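# Set the glass lid flat onto the black pot

## Task

Place the glass lid on the black pot so that it rests level, seated properly in the pot's rim.

## Robot and tools

ROBOT. Two six-joint arms, left_arm and right_arm, each ending in a sixteen-motor hand. right_arm carries a right hand; left_arm carries a left hand built as its mirror. Bases in the scene frame: left_arm at (+0.047, +0.299, +0.023) m, right_arm at (-0.015, -0.295, +0.008) m, both turned only slightly about z. A post stands behind the arms.

FRAMES. Scene frame: origin at table height, midway between the nominal bases, +z up, +x out over the table, left_arm on the +y side (this is not the image's left). The table and cam_high use the scene frame. Every hand pose, velocity, target and wrist-camera pose is given in that arm's own base frame. Each hand point has its own axes: +z runs along the straight fingers toward the tips, +y points out of the palm face (the face sits at y = -0.063 m), and +x runs across the palm away from the thumb on the right hand but toward the thumb on the left hand. A mast at the wrist on the palm side can strike things.

THE 48-NUMBER ROW. Both execute_actions and move take rows of exactly 48 numbers, each in [-1, 1], covering both arms even if only one moves. Order: left_arm dx, dy, dz, rx, ry, rz; then the left hand's sixteen motor goals; then left current_limit and speed; then the same 24 numbers for right_arm.

Pose numbers are offsets, not poses: they shift the hand point from its Hand target as it was when the action or call began, along that arm's base axes. 1.0 means 0.6 m for dx, dy, dz and 180 degrees for the rotation. rx, ry, rz form one rotation vector, turned about the Hand target's position. All rows within one action, and all targets within one move, count from that same starting Hand target, not from each other. A new call starts from the updated Hand target, so sending the same offset again moves the hand further. Six zeros means no new pose for that arm.

Hand numbers are absolute goal angles, scaled between each hinge's two stops, in this order: index_mcp, index_abd, index_pip, index_dip, middle_mcp, middle_abd, middle_pip, middle_dip, ring_mcp, ring_abd, ring_pip, ring_dip, thumb_cmc, thumb_axl, thumb_mcp, thumb_ipl. Moving a number toward -1 curls that finger toward the palm. The values that leave each hinge straight are: _mcp +0.75, _abd 0.00, _pip +0.58, _dip +0.70, thumb_cmc +0.71 (flat beside the palm; toward -1 it swings in front of the palm), thumb_axl +0.68, thumb_mcp +0.23, thumb_ipl +0.17. A 0 is a real goal. To leave a hand unchanged, copy back its hand_goal, hand_current_limit and hand_speed. current_limit scales from 0 mA at -1 to 550 mA at +1, with a floor of 11 mA; low values can leave fingers too weak to lift. speed gives (speed+1)/2 of 8.5 rad/s. Both start at +0.4 and -0.6 and stay at whatever was last sent.

TOOLS.
- execute_actions(actions, cameras): actions is a list of actions. Each action has 1 to 15 rows, one per 1/30 s step; a short action repeats its last row up to step 15. An empty list returns images. cameras: names, ["all"] or [].
- move(target, speed, blend, blocking, cameras): steers each hand point in a straight line toward its offset target. target is one row or up to 15 rows, all counted from the Hand targets at the start of the call. speed is in m/s, from 0.002 to 4.3 (default 0.25); turning runs at up to twice that in rad/s. Give one value, or one per target. blend is a corner radius in m (0 means stop at each target). The whole move is capped at 10 s. blocking=false returns after about 0.5 s while the move carries on. Moves do not steer around obstacles or the other arm. The result adds a move: line giving the ending (done, off_target, moving, held, fault) and any limits (paced means a command was clipped; held means a check withheld steps).
- wait(seconds): 0 to 3600 s; sends nothing new to either arm.
- stop(): brakes a running move.
- zoom_image(camera, region): camera is cam_high, cam_left_wrist or cam_right_wrist; region is [x0, y0, x1, y1] in pixels, at most 504 by 504.
- read_manual(section): licence texts only.
- finished_scene(scene): ends the scene for good.

CAMERAS. cam_high is fixed, 896x504. cam_left_wrist and cam_right_wrist are fisheye, 672x504, and ride on the hands.

RESULTS. end_effector_position (m) and end_effector_quat_wxyz are given in the base frame. Hand target is the last commanded pose after clipping; the next offsets count from it. Joint positions, velocities and torques are also reported. Per hand: hand_goal, hand_measured, hand_current_ma, and hand_state (moving; goal; blocked, meaning at rest but still pressing; overload, meaning shut down). Reported positions can be off by a few centimetres. The right arm sags under load, so command it somewhat higher. If a hand rests short of its target, send the remaining distance as an offset. Orientation changes are clipped to 40 degrees per step.

CAUTIONS. The lid is glass: never drop it more than a few centimetres, never release it while it is moving, and place it gently. Nothing may end up off the table. Avoid slamming into the pot or the table, and avoid pressing hard; a blocked arm keeps pushing until you command it back. Keep the two hands and arms apart, since a hit between them can fail the scene. A motor at 495 mA or more for 5 s shuts down for 10 s. Holding loads or straining arms heats the motors; watch for MOTOR HOT, FAULT and HAND FAULT lines. While an arm is stopped, hand commands are discarded. Loose objects may occasionally be nudged. Finish only when the lid sits level on the rim on its own, without the robot holding it.

Each tool is called after "Emit:" as name(argument=value, ...), one argument or row to a line, values as JSON.

## Session

Emit:
execute_actions(
  actions=[],
)

Scene clock: 0.00 s.
left_arm: end_effector_position=(+0.5138, -0.0951, +0.3404) hand_goal=(+0.754, +0.000, +0.576, +0.696, +0.754, +0.000, +0.576, +0.696, +0.754, +0.000, +0.576, +0.696, +0.714, +0.678, +0.226, +0.168) hand_measured=(+0.7535, +0.0007, +0.5770, +0.6958, +0.7535, +0.0007, +0.5770, +0.6958, +0.7535, +0.0007, +0.5770, +0.6958, +0.7142, +0.6777, +0.2252, +0.1672) hand_current_ma=(+14, +2, -10, -3, -13, -6, +11, +7, +16, -10, -2, -10, +6, +0, +7, +2) hand_state=(goal, goal, overload, goal, goal, goal, goal, goal, goal, goal, goal, goal, goal, goal, goal, goal) hand_current_limit=0.40 hand_speed=-0.60 end_effector_quat_wxyz=(+0.177, +0.151, +0.763, +0.603) | right_arm: end_effector_position=(+0.3877, +0.0008, +0.1484) hand_goal=(+0.754, +0.000, +0.576, +0.696, +0.754, +0.000, +0.576, +0.696, +0.754, +0.000, +0.576, +0.696, +0.714, +0.678, +0.226, +0.168) hand_measured=(+0.7535, +0.0007, +0.5770, +0.6958, +0.7535, +0.0007, +0.5770, +0.6958, +0.7535, +0.0007, +0.5770, +0.6958, +0.7142, +0.6777, +0.2252, +0.1672) hand_current_ma=(-4, +2, +0, +1, +13, +6, -5, +8, -6, -10, +4, +1, -8, +3, -8, -14) hand_state=(goal, goal, goal, goal, goal, goal, goal, goal, goal, goal, goal, goal, goal, goal, goal, goal) hand_current_limit=0.40 hand_speed=-0.60 end_effector_quat_wxyz=(-0.130, +0.132, +0.974, -0.130)
Joint positions: left_arm=[-0.544 1.834 1.538 -1.556 -1.35 -1.949] | right_arm=[-0.084 1.471 1.197 -1.577 0.245 -1.351]
Joint velocities: within noise
Joint torques (N m): no reading
Heat: left arm: hottest waist 29 °C; right arm: hottest waist 31 °C.
Hand target: left_arm +0.5164, -0.0967, +0.3457; +0.184, +0.146, +0.765, +0.600 | right_arm +0.3952, +0.0002, +0.1567; -0.119, +0.133, +0.975, -0.129

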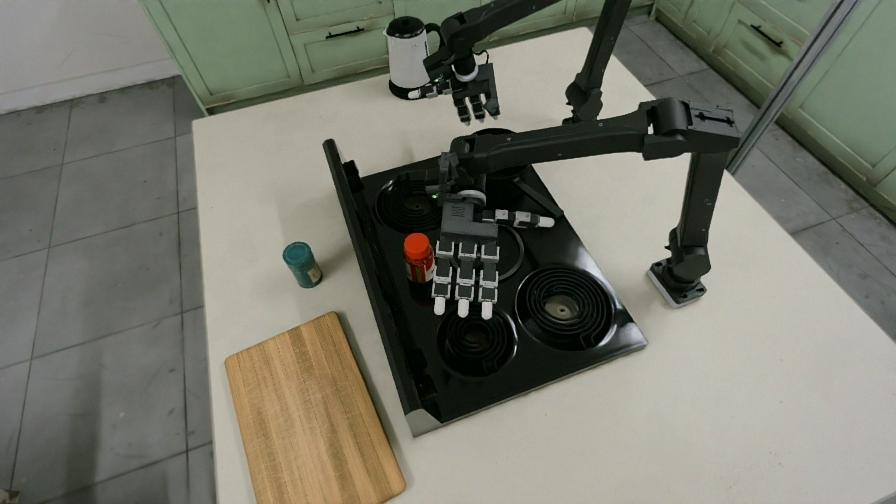

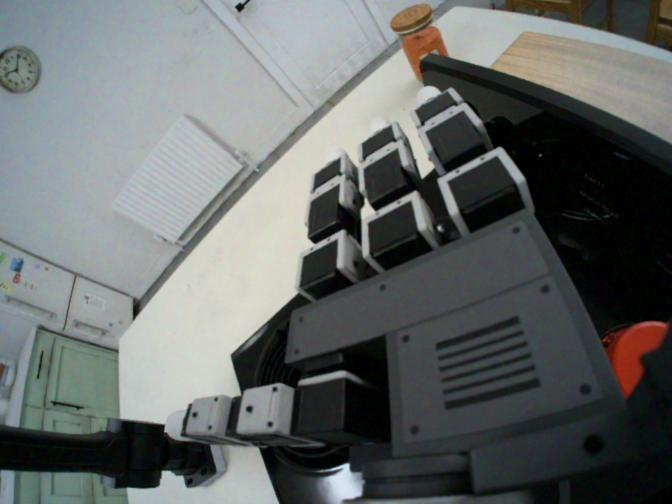

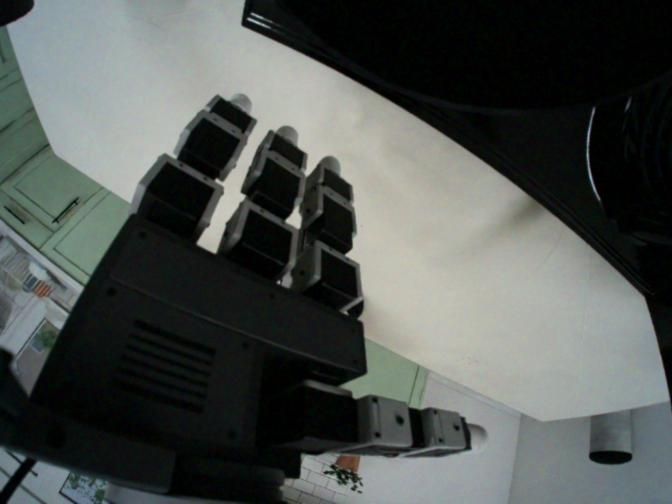

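Emit:
zoom_image(
  camera="cam_high",
  region=[380, 90, 620, 310],
)

Emit:
zoom_image(
  camera="cam_right_wrist",
  region=[230, 0, 672, 430],
)

Emit:
zoom_image(
  camera="cam_left_wrist",
  region=[200, 0, 672, 504],
)

Scaled by 2.100.

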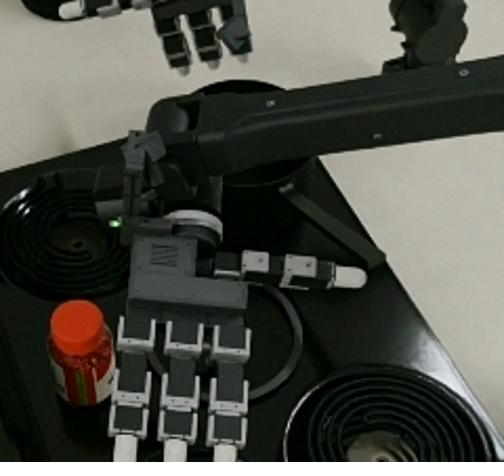

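Scaled by 1.140 from the camera's image (finer frame: 960x720).

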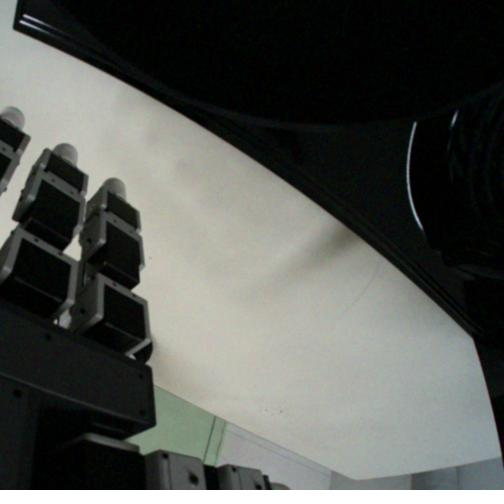

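Scaled by 1.000.

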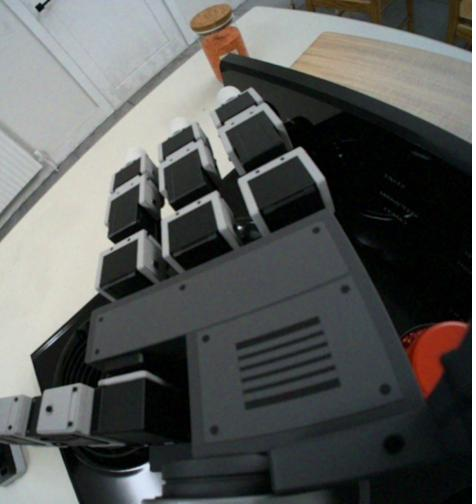

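Emit:
move(
  target=[-0.35, 0.75, 0.167, 0, 0, 0.318, 0.754, 0, 0.576, 0.696, 0.754, 0, 0.576, 0.696, 0.754, 0, 0.576, 0.696, 0.714, 0.678, 0.226, 0.168, 0.4, -0.6, 0, 0, 0, 0, 0, 0, 0.754, 0, 0.576, 0.696, 0.754, 0, 0.576, 0.696, 0.754, 0, 0.576, 0.696, 0.714, 0.678, 0.226, 0.168, 0.4, -0.6],
  speed=0.25,
  cameras=["all"],
)

Scene clock: 7.80 s.
left_arm: end_effector_position=(+0.2988, +0.3502, +0.4350) hand_goal=(+0.754, +0.000, +0.576, +0.696, +0.754, +0.000, +0.576, +0.696, +0.754, +0.000, +0.576, +0.696, +0.714, +0.678, +0.226, +0.168) hand_measured=(+0.7716, +0.0007, +0.5770, +0.6958, +0.7703, -0.0008, +0.5770, +0.6958, +0.7716, +0.0007, +0.5770, +0.6958, +0.7267, +0.6777, +0.2252, +0.1681) hand_current_ma=(+47, -1, -5, -3, +19, -6, +10, +4, +29, -3, -1, -2, +28, -13, +0, +3) hand_state=(goal, goal, overload, goal, goal, goal, goal, goal, goal, goal, goal, goal, goal, goal, goal, goal) hand_current_limit=0.40 hand_speed=-0.60 end_effector_quat_wxyz=(-0.126, -0.230, +0.744, +0.615) | right_arm: end_effector_position=(+0.3877, +0.0008, +0.1484) hand_goal=(+0.754, +0.000, +0.576, +0.696, +0.754, +0.000, +0.576, +0.696, +0.754, +0.000, +0.576, +0.696, +0.714, +0.678, +0.226, +0.168) hand_measured=(+0.7511, -0.0008, +0.5770, +0.6958, +0.7498, -0.0008, +0.5770, +0.6958, +0.7511, -0.0008, +0.5770, +0.6958, +0.7129, +0.6777, +0.2242, +0.1681) hand_current_ma=(+0, +0, +0, +2, +5, +1, -8, +6, -15, -8, +13, -2, -14, +7, -3, +0) hand_state=(goal, goal, goal, goal, goal, goal, goal, goal, goal, goal, goal, goal, goal, goal, goal, goal) hand_current_limit=0.40 hand_speed=-0.60 end_effector_quat_wxyz=(-0.130, +0.132, +0.974, -0.130)
Joint positions: left_arm=[0.451 1.596 1.481 -1.684 -1.35 -1.903] | right_arm=[-0.084 1.471 1.197 -1.577 0.245 -1.351]
Joint torques (N m): left_arm=[1.2 -11.63 13.76 -0.38 -1.05 0.03] | right_arm=[1.49 -9.58 9.81 -0.4 0.28 0.1]
Heat: left arm: hottest wrist yaw 30 °C; right arm: hottest waist 31 °C.
Hand target: left_arm +0.3064, +0.3533, +0.4460; -0.126, -0.238, +0.741, +0.615 | right_arm +0.3952, +0.0002, +0.1567; -0.119, +0.133, +0.975, -0.129
Off the commanded pose: left_arm 0.014 m, 1 deg | right_arm 0.011 m, 1 deg.
joint sent to its limit (left arm) — joint 4 (wrist pitch), lower limit. The joint targets still meet the commanded pose.
move: off_target (left_arm)
cam_left_wrist: T_world_to_cam=[[0.78272, 0.33296, -0.52582, -0.15669], [0.09396, -0.8984, -0.42901, 0.4232], [-0.61524, 0.28639, -0.73448, 0.53028]] pos_world=[0.40913, 0.28051, 0.48864]

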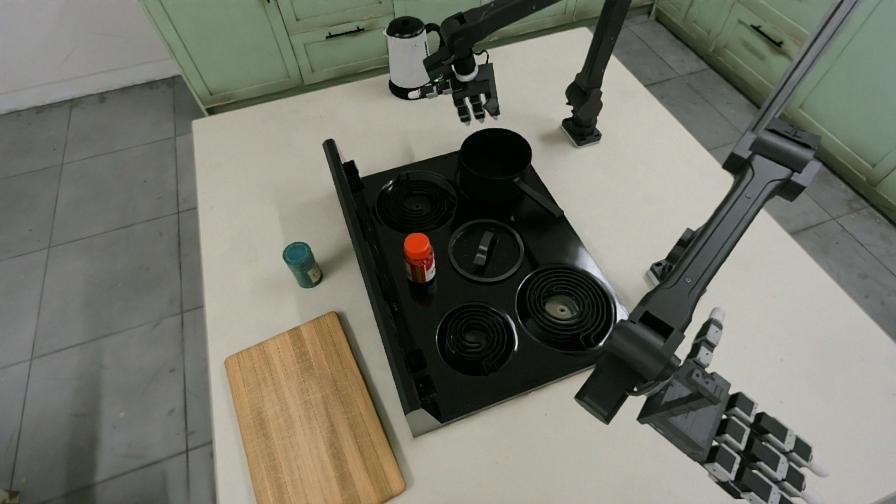

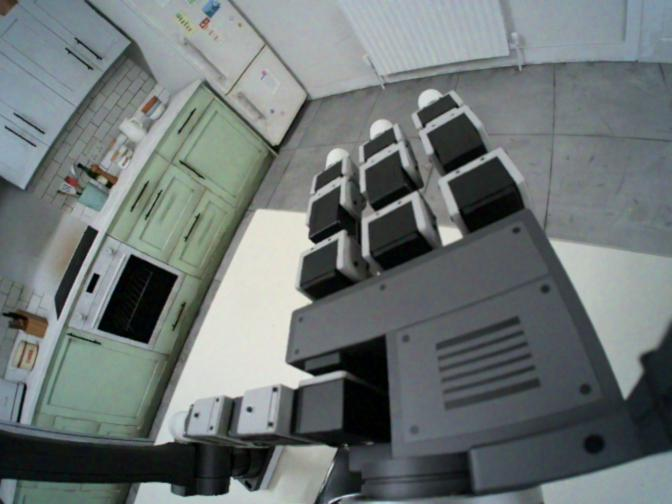

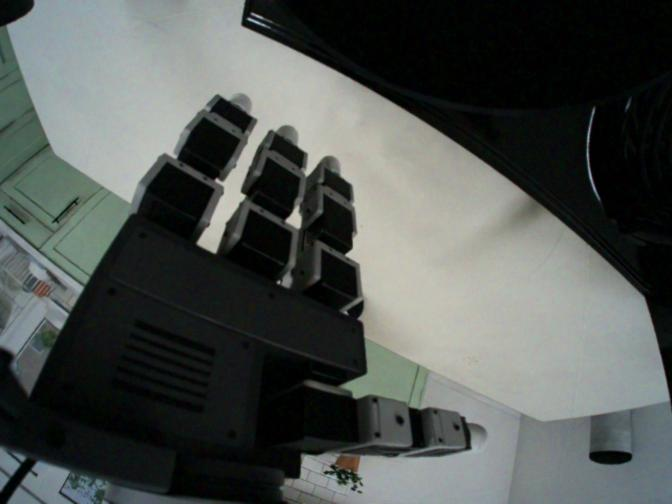

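Emit:
zoom_image(
  camera="cam_high",
  region=[430, 200, 540, 300],
)

Emit:
zoom_image(
  camera="cam_high",
  region=[400, 100, 600, 300],
)

Scaled by 4.582.

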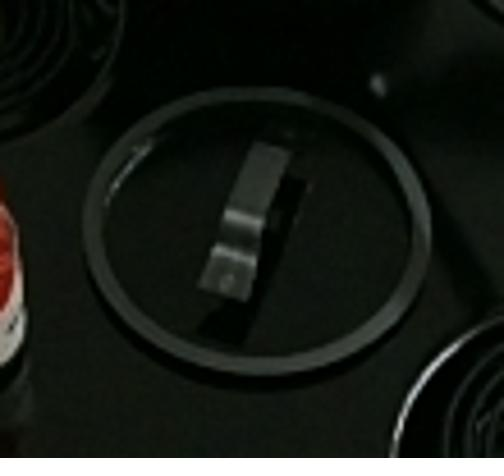

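Scaled by 2.520.

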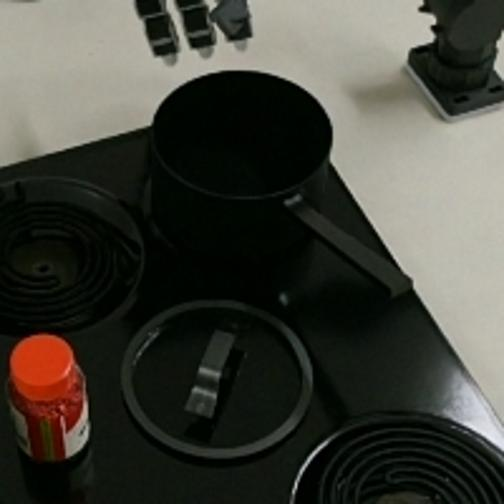

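Emit:
move(
  target=[
    [0,0,0,0,0,0, 0.754, 0, 0.576, 0.696, 0.754, 0, 0.576, 0.696, 0.754, 0, 0.576, 0.696, 0.714, 0.678, 0.226, 0.168, 0.4, -0.6, 0, 0, 0.4167, 0, 0, 0, 0.754, 0, 0.576, 0.696, 0.754, 0, 0.576, 0.696, 0.754, 0, 0.576, 0.696, 0.714, 0.678, 0.226, 0.168, 0.4, -0.6],
    [0,0,0,0,0,0, 0.754, 0, 0.576, 0.696, 0.754, 0, 0.576, 0.696, 0.754, 0, 0.576, 0.696, 0.714, 0.678, 0.226, 0.168, 0.4, -0.6, 0.168, 0.495, 0.289, -0.3137, -0.1503, 0.3606, 0.137, 0, 0.117, 0.239, 0.137, 0, 0.117, 0.239, 0.754, 0, 0.576, 0.696, -0.657, 0.678, 0.226, 0.135, 0.4, -0.6],
  ],
  speed=0.25,
  blend=0.05,
  cameras=["all"],
)

Scene clock: 35.67 s.
left_arm: end_effector_position=(+0.2988, +0.3503, +0.4350) hand_goal=(+0.754, +0.000, +0.576, +0.696, +0.754, +0.000, +0.576, +0.696, +0.754, +0.000, +0.576, +0.696, +0.714, +0.678, +0.226, +0.168) hand_measured=(+0.7703, -0.0008, +0.5770, +0.6971, +0.7691, -0.0008, +0.5770, +0.6958, +0.7716, -0.0008, +0.5770, +0.6958, +0.7267, +0.6777, +0.2262, +0.1681) hand_current_ma=(+43, +3, -12, -8, +12, -8, +13, +4, +41, -7, +9, -9, +33, -2, +11, +0) hand_state=(goal, goal, overload, goal, goal, goal, goal, goal, goal, goal, goal, goal, goal, goal, goal, goal) hand_current_limit=0.40 hand_speed=-0.60 end_effector_quat_wxyz=(-0.126, -0.230, +0.744, +0.614) | right_arm: end_effector_position=(+0.4941, +0.2925, +0.3116) hand_goal=(+0.138, +0.000, +0.118, +0.240, +0.138, +0.000, +0.118, +0.240, +0.754, +0.000, +0.576, +0.696, -0.656, +0.678, +0.226, +0.136) hand_measured=(+0.1252, +0.0021, +0.1150, +0.2397, +0.1240, +0.0051, +0.1150, +0.2397, +0.7390, -0.0066, +0.5770, +0.6958, -0.6534, +0.6777, +0.2232, +0.1338) hand_current_ma=(-6, -5, -9, -1, +0, +13, -12, +7, -6, -7, -2, -9, -7, +5, +1, -4) hand_state=(goal, goal, goal, goal, goal, goal, goal, goal, goal, goal, goal, goal, goal, goal, goal, goal) hand_current_limit=0.40 hand_speed=-0.60 end_effector_quat_wxyz=(+0.230, -0.334, +0.720, -0.563)
Joint positions: left_arm=[0.451 1.596 1.481 -1.684 -1.35 -1.903] | right_arm=[0.79 1.711 1.755 -1.498 1.307 -1.739]
Joint torques (N m): left_arm=[0.91 -11.75 13.74 -0.35 -1.04 0.04] | right_arm=[1.85 -14.92 11.22 0.8 1.14 0.02]
Heat: left arm: hottest elbow 36 °C; right arm: hottest waist 31 °C.
Hand target: left_arm +0.3064, +0.3533, +0.4460; -0.126, -0.239, +0.741, +0.615 | right_arm +0.4960, +0.2972, +0.3300; +0.249, -0.323, +0.724, -0.556
Off the commanded pose: left_arm 0.014 m, 1 deg | right_arm 0.019 m, 3 deg.
joint sent to its limit (left arm) — joint 4 (wrist pitch), lower limit. The joint targets still meet the commanded pose.
move: off_target (right_arm); target 2's new numbers were sent with right_arm's hand 0.020 m and 3 deg from that target
cam_left_wrist: T_world_to_cam=[[0.78259, 0.33281, -0.52611, -0.15654], [0.09379, -0.89849, -0.42886, 0.42321], [-0.61543, 0.28628, -0.73437, 0.53039]] pos_world=[0.40923, 0.28051, 0.48864]
cam_right_wrist: T_world_to_cam=[[0.34735, 0.67001, -0.65607, -0.1377], [-0.08496, 0.71924, 0.68955, -0.42697], [0.93388, -0.18377, 0.30675, -0.37391]] pos_world=[0.36074, 0.33064, 0.31878]

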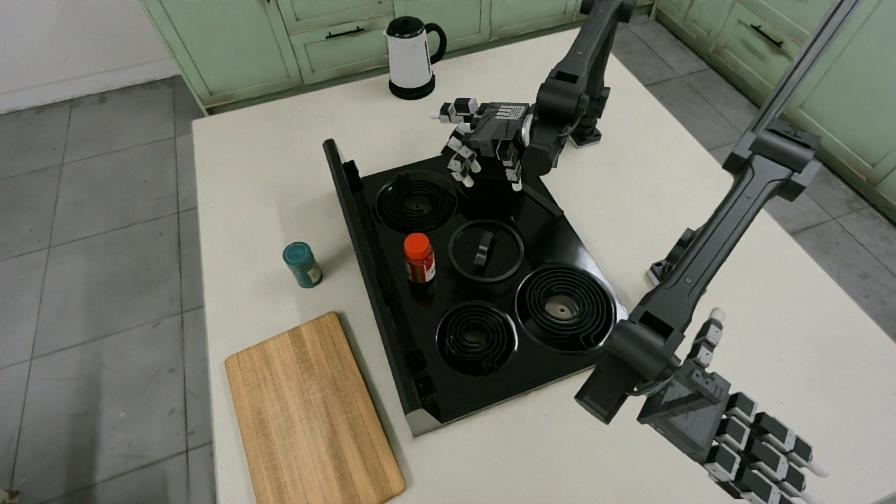

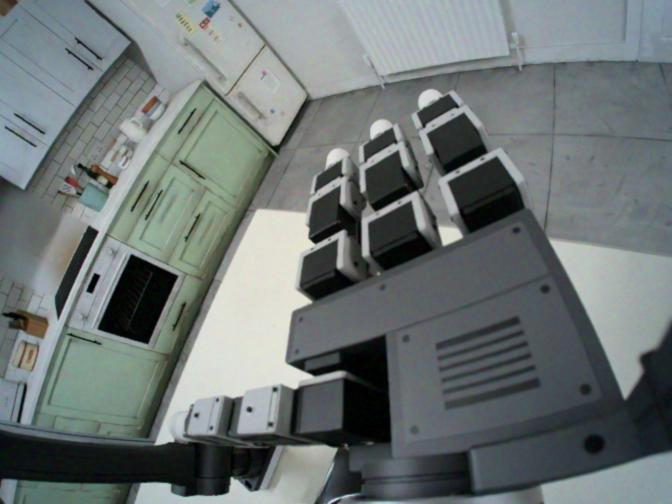

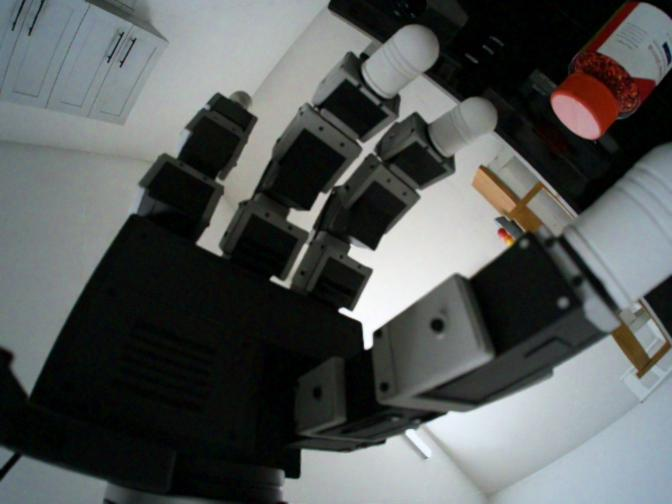

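Emit:
zoom_image(
  camera="cam_high",
  region=[462, 222, 512, 278],
)

Emit:
zoom_image(
  camera="cam_high",
  region=[420, 90, 560, 210],
)

Scaled by 9.000.

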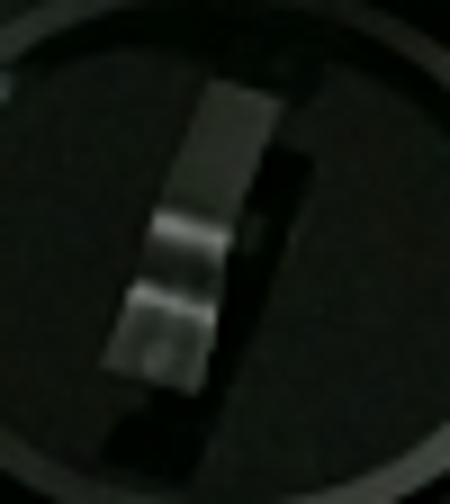

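Scaled by 3.600.

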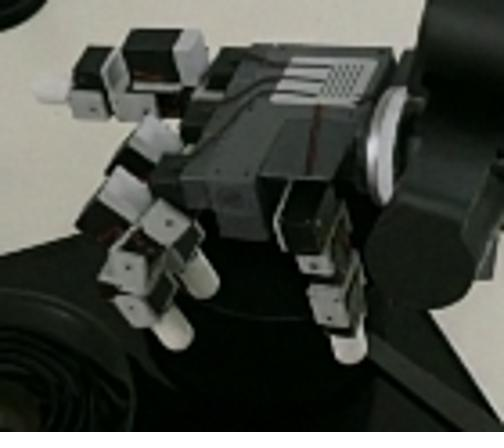

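Emit:
move(
  target=[
    [0,0,0,0,0,0, 0.754, 0, 0.576, 0.696, 0.754, 0, 0.576, 0.696, 0.754, 0, 0.576, 0.696, 0.714, 0.678, 0.226, 0.168, 0.4, -0.6, -0.16, -0.4117, 0.17, 0, 0, 0, 0.137, 0, 0.117, 0.239, 0.137, 0, 0.117, 0.239, 0.754, 0, 0.576, 0.696, -0.657, 0.678, 0.226, 0.135, 0.4, -0.6],
    [0.367,-0.8625,-0.243,-0.4195,-0.1168,-0.1295, 0.754, 0, 0.576, 0.696, 0.754, 0, 0.576, 0.696, 0.754, 0, 0.576, 0.696, 0.714, 0.678, 0.226, 0.168, 0.4, -0.6, -0.16, -0.4117, 0.17, 0, 0, 0, 0.137, 0, 0.117, 0.239, 0.137, 0, 0.117, 0.239, 0.754, 0, 0.576, 0.696, -0.657, 0.678, 0.226, 0.135, 0.4, -0.6],
  ],
  speed=0.3,
  cameras=["all"],
)

Scene clock: 49.13 s.
left_arm: end_effector_position=(+0.5198, -0.1598, +0.2903) hand_goal=(+0.754, +0.000, +0.576, +0.696, +0.754, +0.000, +0.576, +0.696, +0.754, +0.000, +0.576, +0.696, +0.714, +0.678, +0.226, +0.168) hand_measured=(+0.7523, +0.0007, +0.5680, +0.6958, +0.7511, -0.0008, +0.5693, +0.6958, +0.7498, +0.0007, +0.5680, +0.6958, +0.7192, +0.6767, +0.2212, +0.1672) hand_current_ma=(-1, -4, -7, +3, -16, -10, -3, -1, -13, -1, -10, +1, +25, -5, -13, +3) hand_state=(goal, goal, overload, goal, goal, goal, goal, goal, goal, goal, goal, goal, goal, goal, goal, goal) hand_current_limit=0.40 hand_speed=-0.60 end_effector_quat_wxyz=(+0.036, -0.036, +0.999, -0.014) | right_arm: end_effector_position=(+0.4006, +0.0549, +0.4345) hand_goal=(+0.138, +0.000, +0.118, +0.240, +0.138, +0.000, +0.118, +0.240, +0.754, +0.000, +0.576, +0.696, -0.656, +0.678, +0.226, +0.136) hand_measured=(+0.1252, -0.0066, +0.1150, +0.2397, +0.1240, -0.0081, +0.1227, +0.2397, +0.7390, -0.0066, +0.5770, +0.6958, -0.6534, +0.6777, +0.2232, +0.1338) hand_current_ma=(-16, -12, -6, -7, +0, +4, -4, -1, -10, -13, +7, +0, +4, +14, -3, -4) hand_state=(goal, goal, goal, goal, goal, goal, goal, goal, goal, goal, goal, goal, goal, goal, goal, goal) hand_current_limit=0.40 hand_speed=-0.60 end_effector_quat_wxyz=(+0.204, -0.248, +0.762, -0.562)
Joint positions: left_arm=[-0.418 1.892 2.084 -1.685 -0.006 -2.061] | right_arm=[0.479 1.152 1.482 -1.351 1.231 -2.114]
Joint torques (N m): left_arm=[1.03 -16.32 14.35 0.28 0.11 -0.16] | right_arm=[0.91 -6.07 9.32 0.53 0.89 0.02]
Heat: left arm: hottest elbow 37 °C; right arm: hottest waist 31 °C.
Hand target: left_arm +0.5266, -0.1642, +0.3001; +0.000, -0.070, +0.998, +0.000 | right_arm +0.4000, +0.0501, +0.4320; +0.249, -0.323, +0.724, -0.556
Off the commanded pose: left_arm 0.013 m, 6 deg | right_arm 0.005 m, 11 deg.
joint sent to its limit (left arm) — joint 4 (wrist pitch), lower limit; joint 6 (wrist roll), lower limit. The joint targets are off in orientation, not in position.
joint sent to its limit (right arm) — joint 6 (wrist roll), lower limit. The joint targets are off in orientation, not in position.
move: off_target (left_arm, right_arm)
cam_left_wrist: T_world_to_cam=[[0.83181, -0.55315, 0.04611, -0.56916], [-0.41752, -0.56878, 0.70863, -0.12948], [-0.36575, -0.6087, -0.70407, 0.42449]] pos_world=[0.57463, -0.13008, 0.41687]
cam_right_wrist: T_world_to_cam=[[0.49033, 0.63811, -0.59363, 0.05194], [0.01434, 0.67513, 0.73756, -0.40709], [0.87142, -0.37016, 0.32189, -0.33924]] pos_world=[0.27599, 0.11613, 0.44028]

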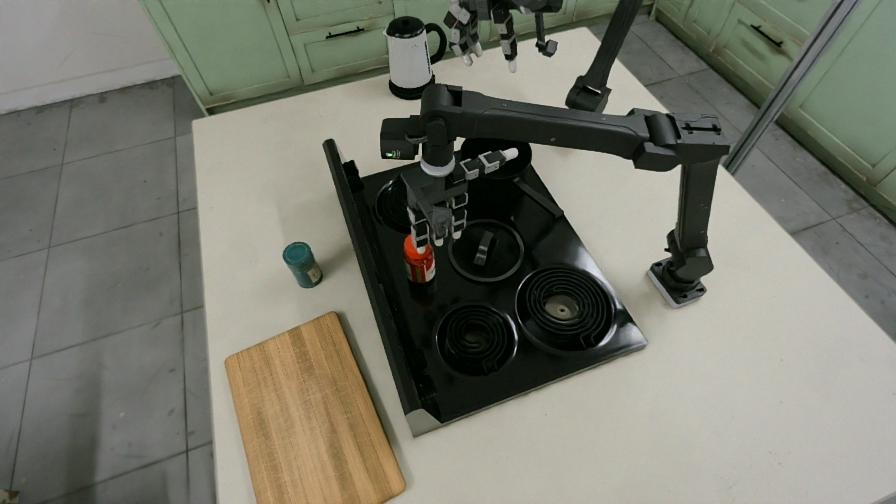

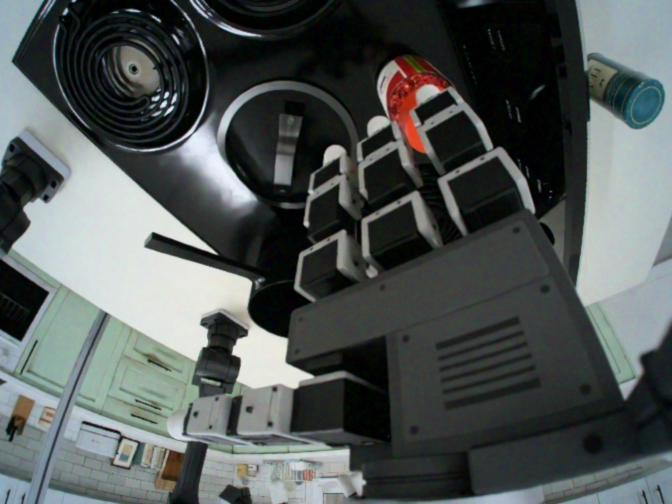

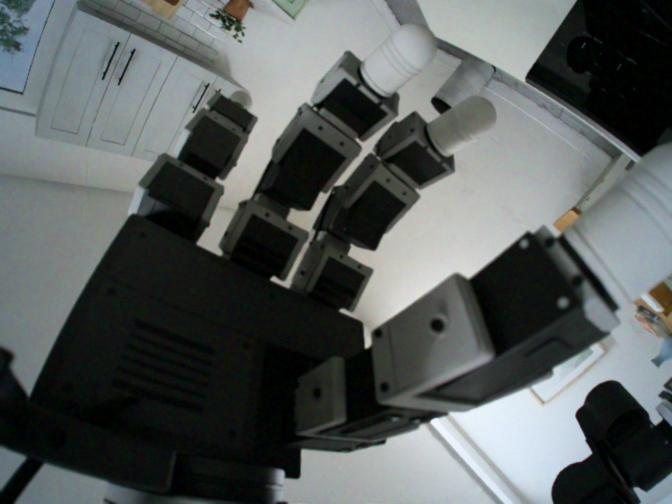

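Excellent view of the lid. Zoom in.

Emit:
zoom_image(
  camera="cam_left_wrist",
  region=[200, 60, 380, 230],
)

Emit:
zoom_image(
  camera="cam_left_wrist",
  region=[130, 180, 350, 380],
)

Scaled by 2.800 from the camera's image (finer frame: 960x720).

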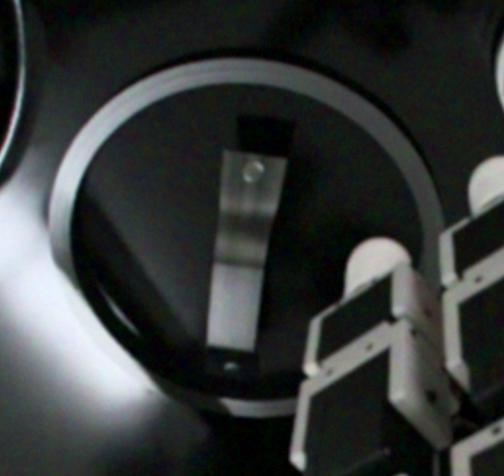

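Scaled by 2.291 from the camera's image (finer frame: 960x720).

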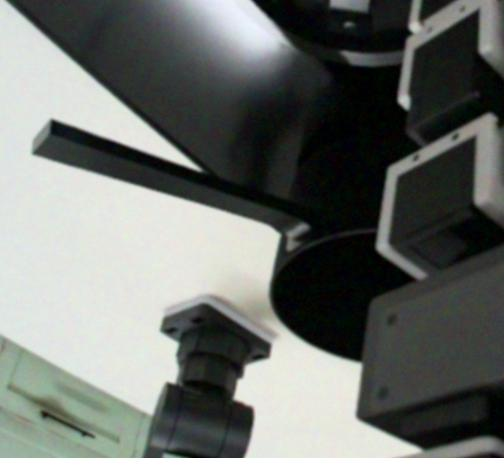

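Emit:
move(
  target=[
    [-0.333,0.667,0.167,0,0,0.267, 0.754, 0, 0.576, 0.696, 0.754, 0, 0.576, 0.696, 0.754, 0, 0.576, 0.696, 0.714, 0.678, 0.226, 0.168, 0.4, -0.6, 0,0,0,0,0,0, 0.137, 0, 0.117, 0.239, 0.137, 0, 0.117, 0.239, 0.754, 0, 0.576, 0.696, -0.657, 0.678, 0.226, 0.135, 0.4, -0.6],
    [-0.333,0.667,0.167,0,0,0.267, 0.754, 0, 0.576, 0.696, 0.754, 0, 0.576, 0.696, 0.754, 0, 0.576, 0.696, 0.714, 0.678, 0.226, 0.168, 0.4, -0.6, 0.1652, 0.3868, -0.22, -0.0188,-0.0199,-0.0062, -0.068, -0.067, -0.080, 0.986, -0.068, 0.067, -0.080, 0.986, 0.754, 0, 0.576, 0.696, -0.657, 0.678, 0.449, -0.092, 0.4, -0.6],
  ],
  speed=0.3,
  blend=0.0,
  cameras=["all"],
)

Scene clock: 65.23 s.
left_arm: end_effector_position=(+0.3211, +0.2348, +0.3856) hand_goal=(+0.754, +0.000, +0.576, +0.696, +0.754, +0.000, +0.576, +0.696, +0.754, +0.000, +0.576, +0.696, +0.714, +0.678, +0.226, +0.168) hand_measured=(+0.7511, -0.0008, +0.5680, +0.6958, +0.7511, -0.0008, +0.5680, +0.6958, +0.7486, +0.0007, +0.5667, +0.6958, +0.7129, +0.6777, +0.2212, +0.1681) hand_current_ma=(+3, +0, -7, +0, -15, -12, +6, +7, -5, -13, -9, -10, +9, -3, +1, +10) hand_state=(goal, goal, overload, goal, goal, goal, goal, goal, goal, goal, goal, goal, goal, goal, goal, goal) hand_current_limit=0.40 hand_speed=-0.60 end_effector_quat_wxyz=(+0.106, -0.454, +0.885, +0.017) | right_arm: end_effector_position=(+0.4901, +0.2727, +0.2795) hand_goal=(-0.068, -0.066, -0.080, +0.986, -0.068, +0.068, -0.080, +0.986, +0.754, +0.000, +0.576, +0.696, -0.656, +0.678, +0.450, -0.092) hand_measured=(-0.0774, -0.0623, -0.0800, +0.9863, -0.0786, +0.0695, -0.0800, +0.9875, +0.7390, +0.0021, +0.5770, +0.6958, -0.6534, +0.6777, +0.4469, -0.0930) hand_current_ma=(+3, -2, +2, -4, -2, +4, -7, +8, -7, -11, -4, -5, -4, +5, -4, +0) hand_state=(goal, goal, goal, goal, goal, goal, goal, goal, goal, goal, goal, goal, goal, goal, goal, goal) hand_current_limit=0.40 hand_speed=-0.60 end_effector_quat_wxyz=(+0.239, -0.321, +0.697, -0.595)
Joint positions: left_arm=[0.453 1.432 1.76 -1.685 -0.039 -2.062] | right_arm=[0.789 1.666 1.579 -1.342 1.391 -1.765]
Joint torques (N m): left_arm=[1.2 -9.64 14.3 0.47 -0.14 -0.16] | right_arm=[1.61 -12.81 13.79 -0.02 1.23 0.17]
Heat: left arm: hottest elbow 36 °C; right arm: hottest waist 31 °C.
Hand target: left_arm +0.3268, +0.2361, +0.4003; +0.000, -0.470, +0.883, +0.000 | right_arm +0.4990, +0.2823, +0.3002; +0.256, -0.305, +0.703, -0.589
Off the commanded pose: left_arm 0.016 m, 13 deg | right_arm 0.024 m, 3 deg.
joint sent to its limit (left arm) — joint 4 (wrist pitch), lower limit; joint 6 (wrist roll), lower limit. The joint targets are off in orientation, not in position.
move: off_target (left_arm, right_arm); target 2's new numbers were sent with right_arm's hand 0.025 m and 3 deg from that target
cam_left_wrist: T_world_to_cam=[[0.94574, 0.27513, 0.17283, -0.46993], [0.09649, -0.74575, 0.6592, -0.16004], [0.31025, -0.60676, -0.73184, 0.45236]] pos_world=[0.31954, 0.28442, 0.51777]
cam_right_wrist: T_world_to_cam=[[0.39106, 0.62755, -0.67324, -0.14908], [-0.11971, 0.75996, 0.63885, -0.37087], [0.91255, -0.16924, 0.37231, -0.37573]] pos_world=[0.35677, 0.31181, 0.27645]

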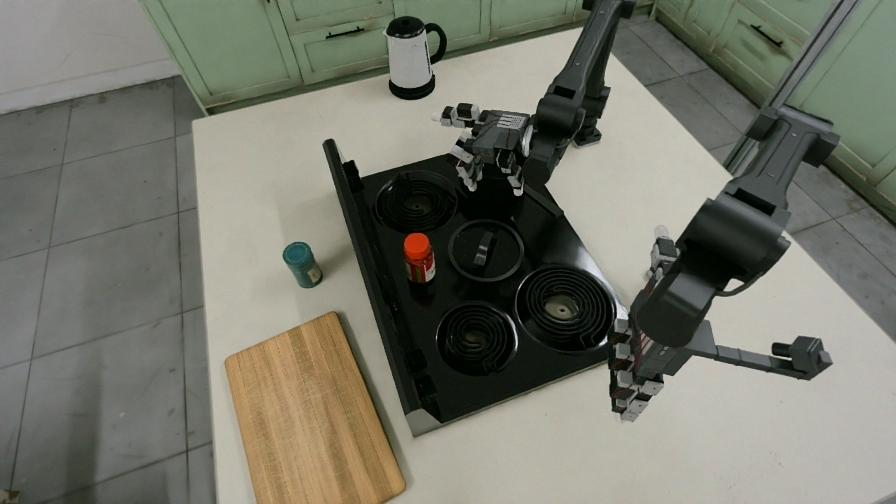

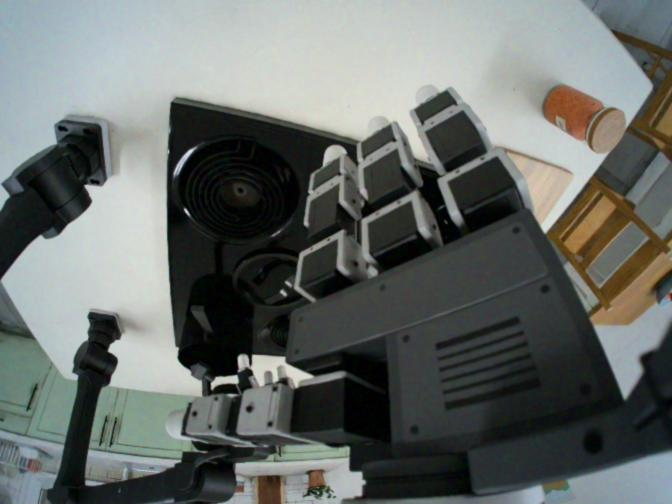

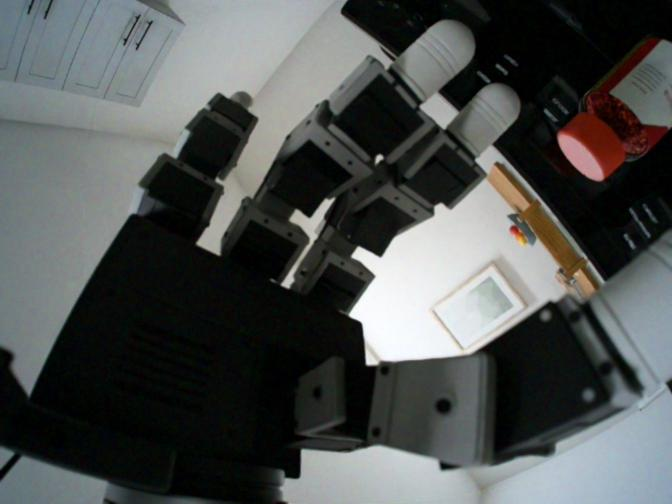

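Emit:
zoom_image(
  camera="cam_high",
  region=[430, 90, 570, 210],
)

Scaled by 3.600.

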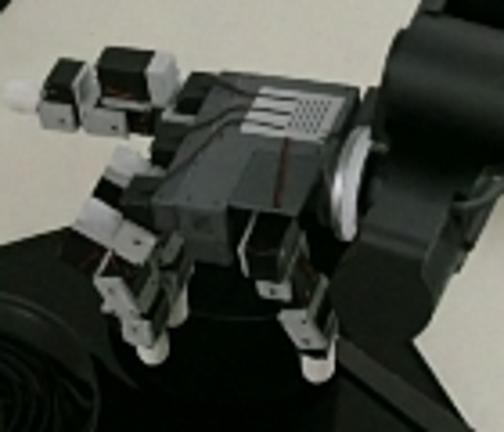

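Emit:
move(
  target=[0,0,0,0,0,0, 0.754, 0, 0.576, 0.696, 0.754, 0, 0.576, 0.696, 0.754, 0, 0.576, 0.696, 0.714, 0.678, 0.226, 0.168, 0.4, -0.6, 0.0517, 0.0428, -0.2262, 0.0113,-0.0107,-0.0028, -0.068, -0.067, -0.080, 0.986, -0.068, 0.067, -0.080, 0.986, 0.754, 0, 0.576, 0.696, -0.657, 0.678, 0.449, -0.092, 0.4, -0.6],
  speed=0.12,
  cameras=["all"],
)

Emit:
zoom_image(
  camera="cam_high",
  region=[430, 150, 550, 270],
)

Emit:
zoom_image(
  camera="cam_left_wrist",
  region=[180, 200, 360, 380],
)

Scene clock: 75.43 s.
left_arm: end_effector_position=(+0.3211, +0.2348, +0.3856) hand_goal=(+0.754, +0.000, +0.576, +0.696, +0.754, +0.000, +0.576, +0.696, +0.754, +0.000, +0.576, +0.696, +0.714, +0.678, +0.226, +0.168) hand_measured=(+0.7511, +0.0007, +0.5680, +0.6958, +0.7511, +0.0007, +0.5693, +0.6958, +0.7486, -0.0008, +0.5680, +0.6971, +0.7142, +0.6767, +0.2212, +0.1681) hand_current_ma=(+8, -7, -14, +2, -11, -14, -3, -5, -9, +5, +2, +0, +9, +3, -3, +12) hand_state=(goal, goal, overload, goal, goal, goal, goal, goal, goal, goal, goal, goal, goal, goal, goal, goal) hand_current_limit=0.40 hand_speed=-0.60 end_effector_quat_wxyz=(+0.106, -0.454, +0.885, +0.017) | right_arm: end_effector_position=(+0.5290, +0.3118, +0.1675) hand_goal=(-0.068, -0.066, -0.080, +0.986, -0.068, +0.068, -0.080, +0.986, +0.754, +0.000, +0.576, +0.696, -0.656, +0.678, +0.450, -0.092) hand_measured=(-0.0774, -0.0623, -0.0800, +0.9875, -0.0786, +0.0578, -0.0800, +0.9875, +0.7390, +0.0021, +0.5770, +0.6958, -0.6534, +0.6777, +0.4459, -0.0930) hand_current_ma=(+1, +4, -3, -1, +7, +4, -10, +3, -11, -12, +1, +5, -12, +13, -7, -6) hand_state=(goal, goal, goal, goal, goal, goal, goal, goal, goal, goal, goal, goal, goal, goal, goal, goal) hand_current_limit=0.40 hand_speed=-0.60 end_effector_quat_wxyz=(+0.273, -0.288, +0.711, -0.581)
Joint positions: left_arm=[0.453 1.432 1.76 -1.685 -0.039 -2.062] | right_arm=[0.789 1.835 1.5 -1.041 1.391 -1.714]
Joint torques (N m): left_arm=[0.62 -10.05 14.32 0.49 -0.16 -0.17] | right_arm=[1.08 -15.03 8.01 0.9 1.22 0.02]
Heat: left arm: hottest elbow 37 °C; right arm: hottest elbow 33 °C.
Hand target: left_arm +0.3268, +0.2361, +0.4003; +0.000, -0.470, +0.883, +0.000 | right_arm +0.5300, +0.3080, +0.1644; +0.271, -0.288, +0.710, -0.583
Off the commanded pose: left_arm 0.016 m, 13 deg | right_arm 0.005 m, 0 deg.
joint sent to its limit (left arm) — joint 4 (wrist pitch), lower limit; joint 6 (wrist roll), lower limit. The joint targets are off in orientation, not in position.
move: done
cam_left_wrist: T_world_to_cam=[[0.94574, 0.27513, 0.17283, -0.46993], [0.09649, -0.74575, 0.6592, -0.16004], [0.31025, -0.60676, -0.73184, 0.45236]] pos_world=[0.31954, 0.28442, 0.51777]
cam_right_wrist: T_world_to_cam=[[0.4421, 0.67071, -0.59556, -0.31782], [-0.16027, 0.71235, 0.68327, -0.29552], [0.88253, -0.20662, 0.42242, -0.34384]] pos_world=[0.3966, 0.35263, 0.15789]

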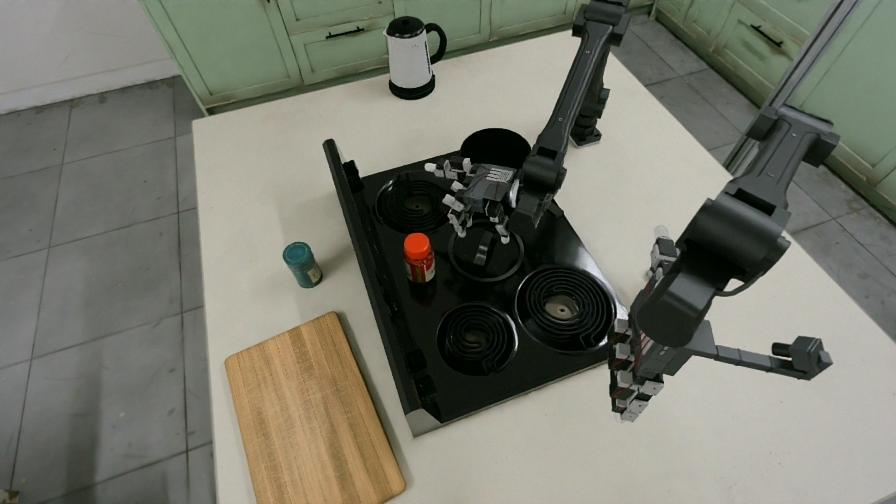

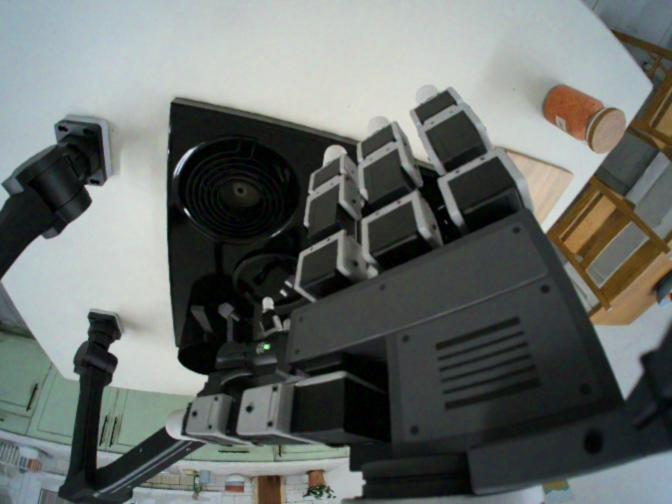

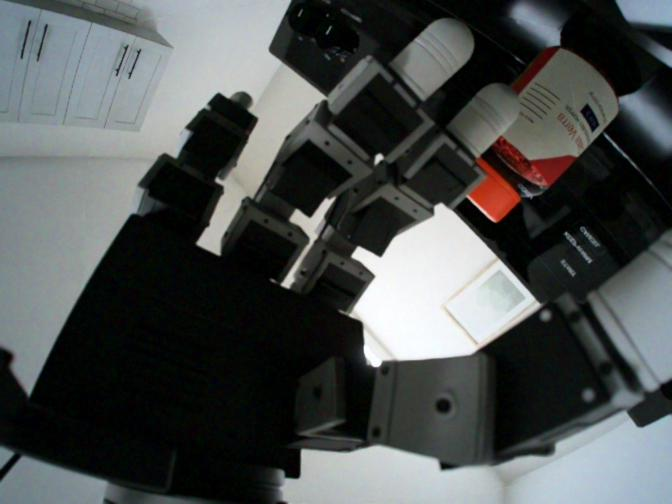

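Scaled by 4.200.

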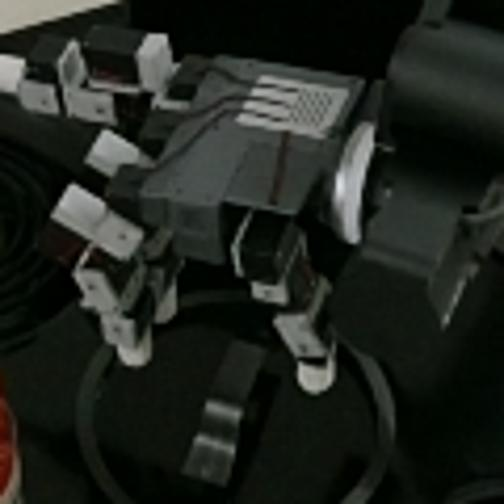

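Scaled by 2.800 from the camera's image (finer frame: 960x720).

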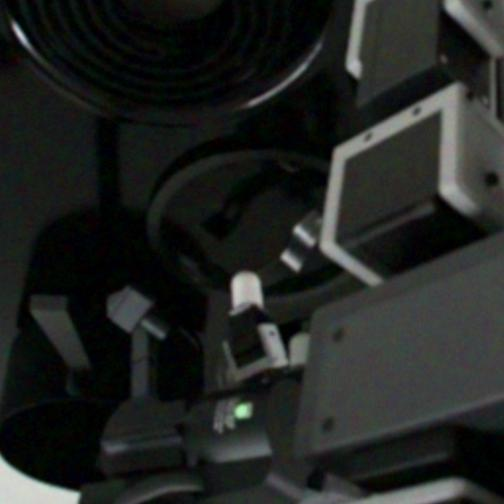

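Emit:
zoom_image(
  camera="cam_left_wrist",
  region=[225, 240, 305, 340],
)

Scaled by 5.040 from the camera's image (finer frame: 960x720).

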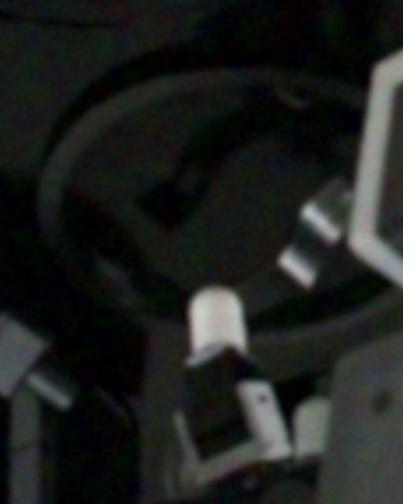

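Emit:
move(
  target=[0.15,0.1,0,0,0,0, 0.754, 0, 0.576, 0.696, 0.754, 0, 0.576, 0.696, 0.754, 0, 0.576, 0.696, 0.714, 0.678, 0.226, 0.168, 0.4, -0.6, -0.026, -0.0373, -0.05, 0,0,0, -0.068, -0.067, -0.080, 0.986, -0.068, 0.067, -0.080, 0.986, 0.754, 0, 0.576, 0.696, -0.657, 0.678, 0.449, -0.092, 0.4, -0.6],
  speed=0.12,
  cameras=["all"],
)

Emit:
zoom_image(
  camera="cam_high",
  region=[440, 190, 530, 280],
)

Emit:
zoom_image(
  camera="cam_left_wrist",
  region=[180, 200, 320, 340],
)

Scene clock: 88.43 s.
left_arm: end_effector_position=(+0.4128, +0.2881, +0.3881) hand_goal=(+0.754, +0.000, +0.576, +0.696, +0.754, +0.000, +0.576, +0.696, +0.754, +0.000, +0.576, +0.696, +0.714, +0.678, +0.226, +0.168) hand_measured=(+0.7523, +0.0007, +0.5680, +0.6958, +0.7498, +0.0007, +0.5680, +0.6958, +0.7486, +0.0007, +0.5680, +0.6958, +0.7142, +0.6777, +0.2212, +0.1672) hand_current_ma=(-2, -6, -17, -4, -15, -1, -8, -1, -1, -9, -1, -3, +12, -4, +0, +8) hand_state=(goal, goal, overload, goal, goal, goal, goal, goal, goal, goal, goal, goal, goal, goal, goal, goal) hand_current_limit=0.40 hand_speed=-0.60 end_effector_quat_wxyz=(+0.132, -0.453, +0.882, +0.021) | right_arm: end_effector_position=(+0.5118, +0.2927, +0.1270) hand_goal=(-0.068, -0.066, -0.080, +0.986, -0.068, +0.068, -0.080, +0.986, +0.754, +0.000, +0.576, +0.696, -0.656, +0.678, +0.450, -0.092) hand_measured=(-0.0774, -0.0623, -0.0800, +0.9875, -0.0786, +0.0578, -0.0800, +0.9875, +0.7390, +0.0021, +0.5770, +0.6958, -0.6534, +0.6777, +0.4469, -0.0930) hand_current_ma=(-6, -4, -1, -2, +6, +0, -7, +8, -10, -12, +10, +3, -9, +5, +4, +0) hand_state=(goal, goal, goal, goal, goal, goal, goal, goal, goal, goal, goal, goal, goal, goal, goal, goal) hand_current_limit=0.40 hand_speed=-0.60 end_effector_quat_wxyz=(+0.268, -0.295, +0.707, -0.584)
Joint positions: left_arm=[0.465 1.697 2.078 -1.688 -0.044 -2.049] | right_arm=[0.787 1.813 1.353 -0.89 1.391 -1.76]
Joint torques (N m): left_arm=[1.73 -13.39 14.34 0.68 -0.14 -0.03] | right_arm=[0.56 -15.79 7.62 0.92 1.14 0.02]
Heat: left arm: hottest elbow 37 °C; right arm: hottest elbow 32 °C.
Hand target: left_arm +0.4168, +0.2960, +0.4003; +0.000, -0.470, +0.883, +0.000 | right_arm +0.5145, +0.2856, +0.1344; +0.271, -0.288, +0.710, -0.583
Off the commanded pose: left_arm 0.015 m, 15 deg | right_arm 0.011 m, 1 deg.
joint sent to its limit (left arm) — joint 4 (wrist pitch), lower limit. The joint targets are off in orientation, not in position.
move: off_target (left_arm, right_arm)
cam_left_wrist: T_world_to_cam=[[0.93722, 0.27011, 0.22057, -0.58529], [0.0699, -0.76517, 0.64002, -0.10682], [0.34166, -0.58443, -0.73601, 0.4403]] pos_world=[0.40558, 0.33368, 0.52154]
cam_right_wrist: T_world_to_cam=[[0.43052, 0.66401, -0.61134, -0.3116], [-0.15564, 0.7218, 0.67438, -0.26101], [0.88906, -0.19518, 0.41409, -0.32109]] pos_world=[0.379, 0.33263, 0.11848]

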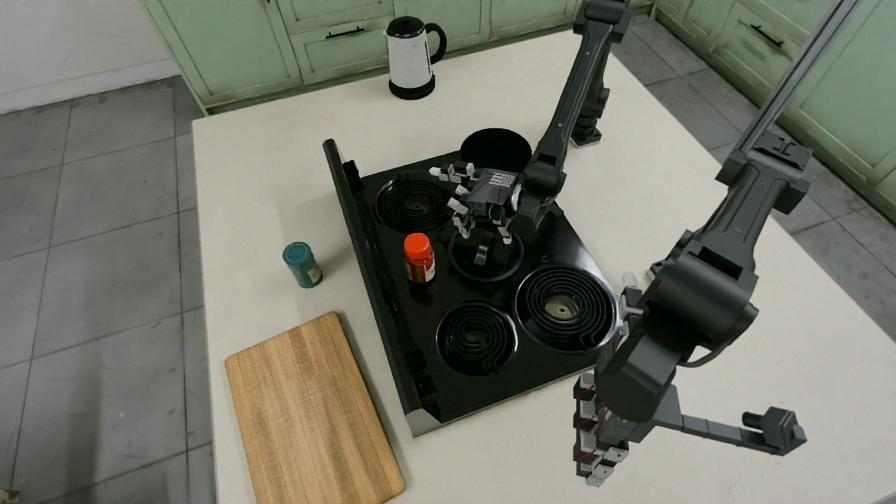

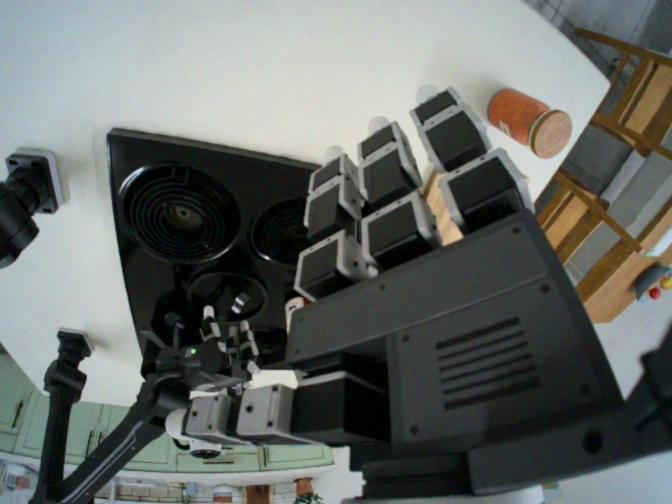

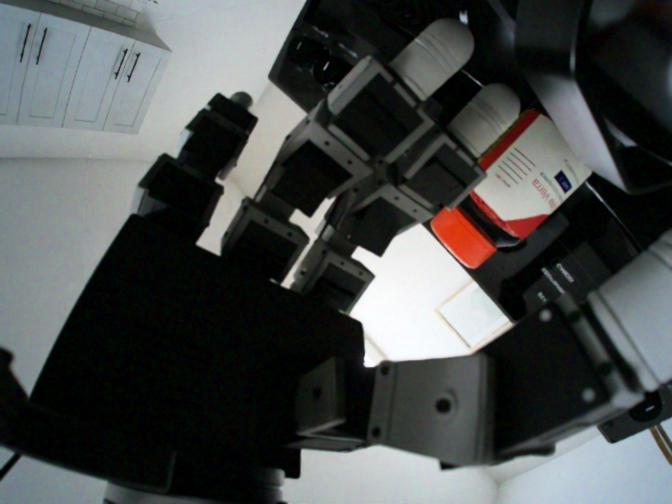

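Scaled by 5.600.

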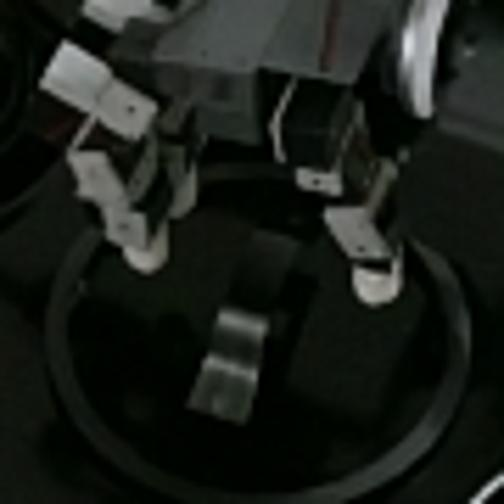

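Scaled by 3.600 from the camera's image (finer frame: 960x720).

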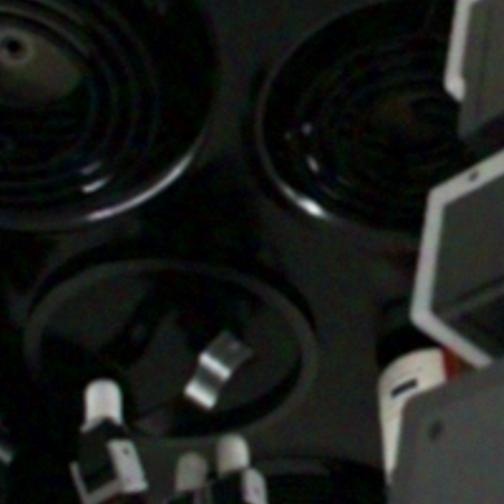

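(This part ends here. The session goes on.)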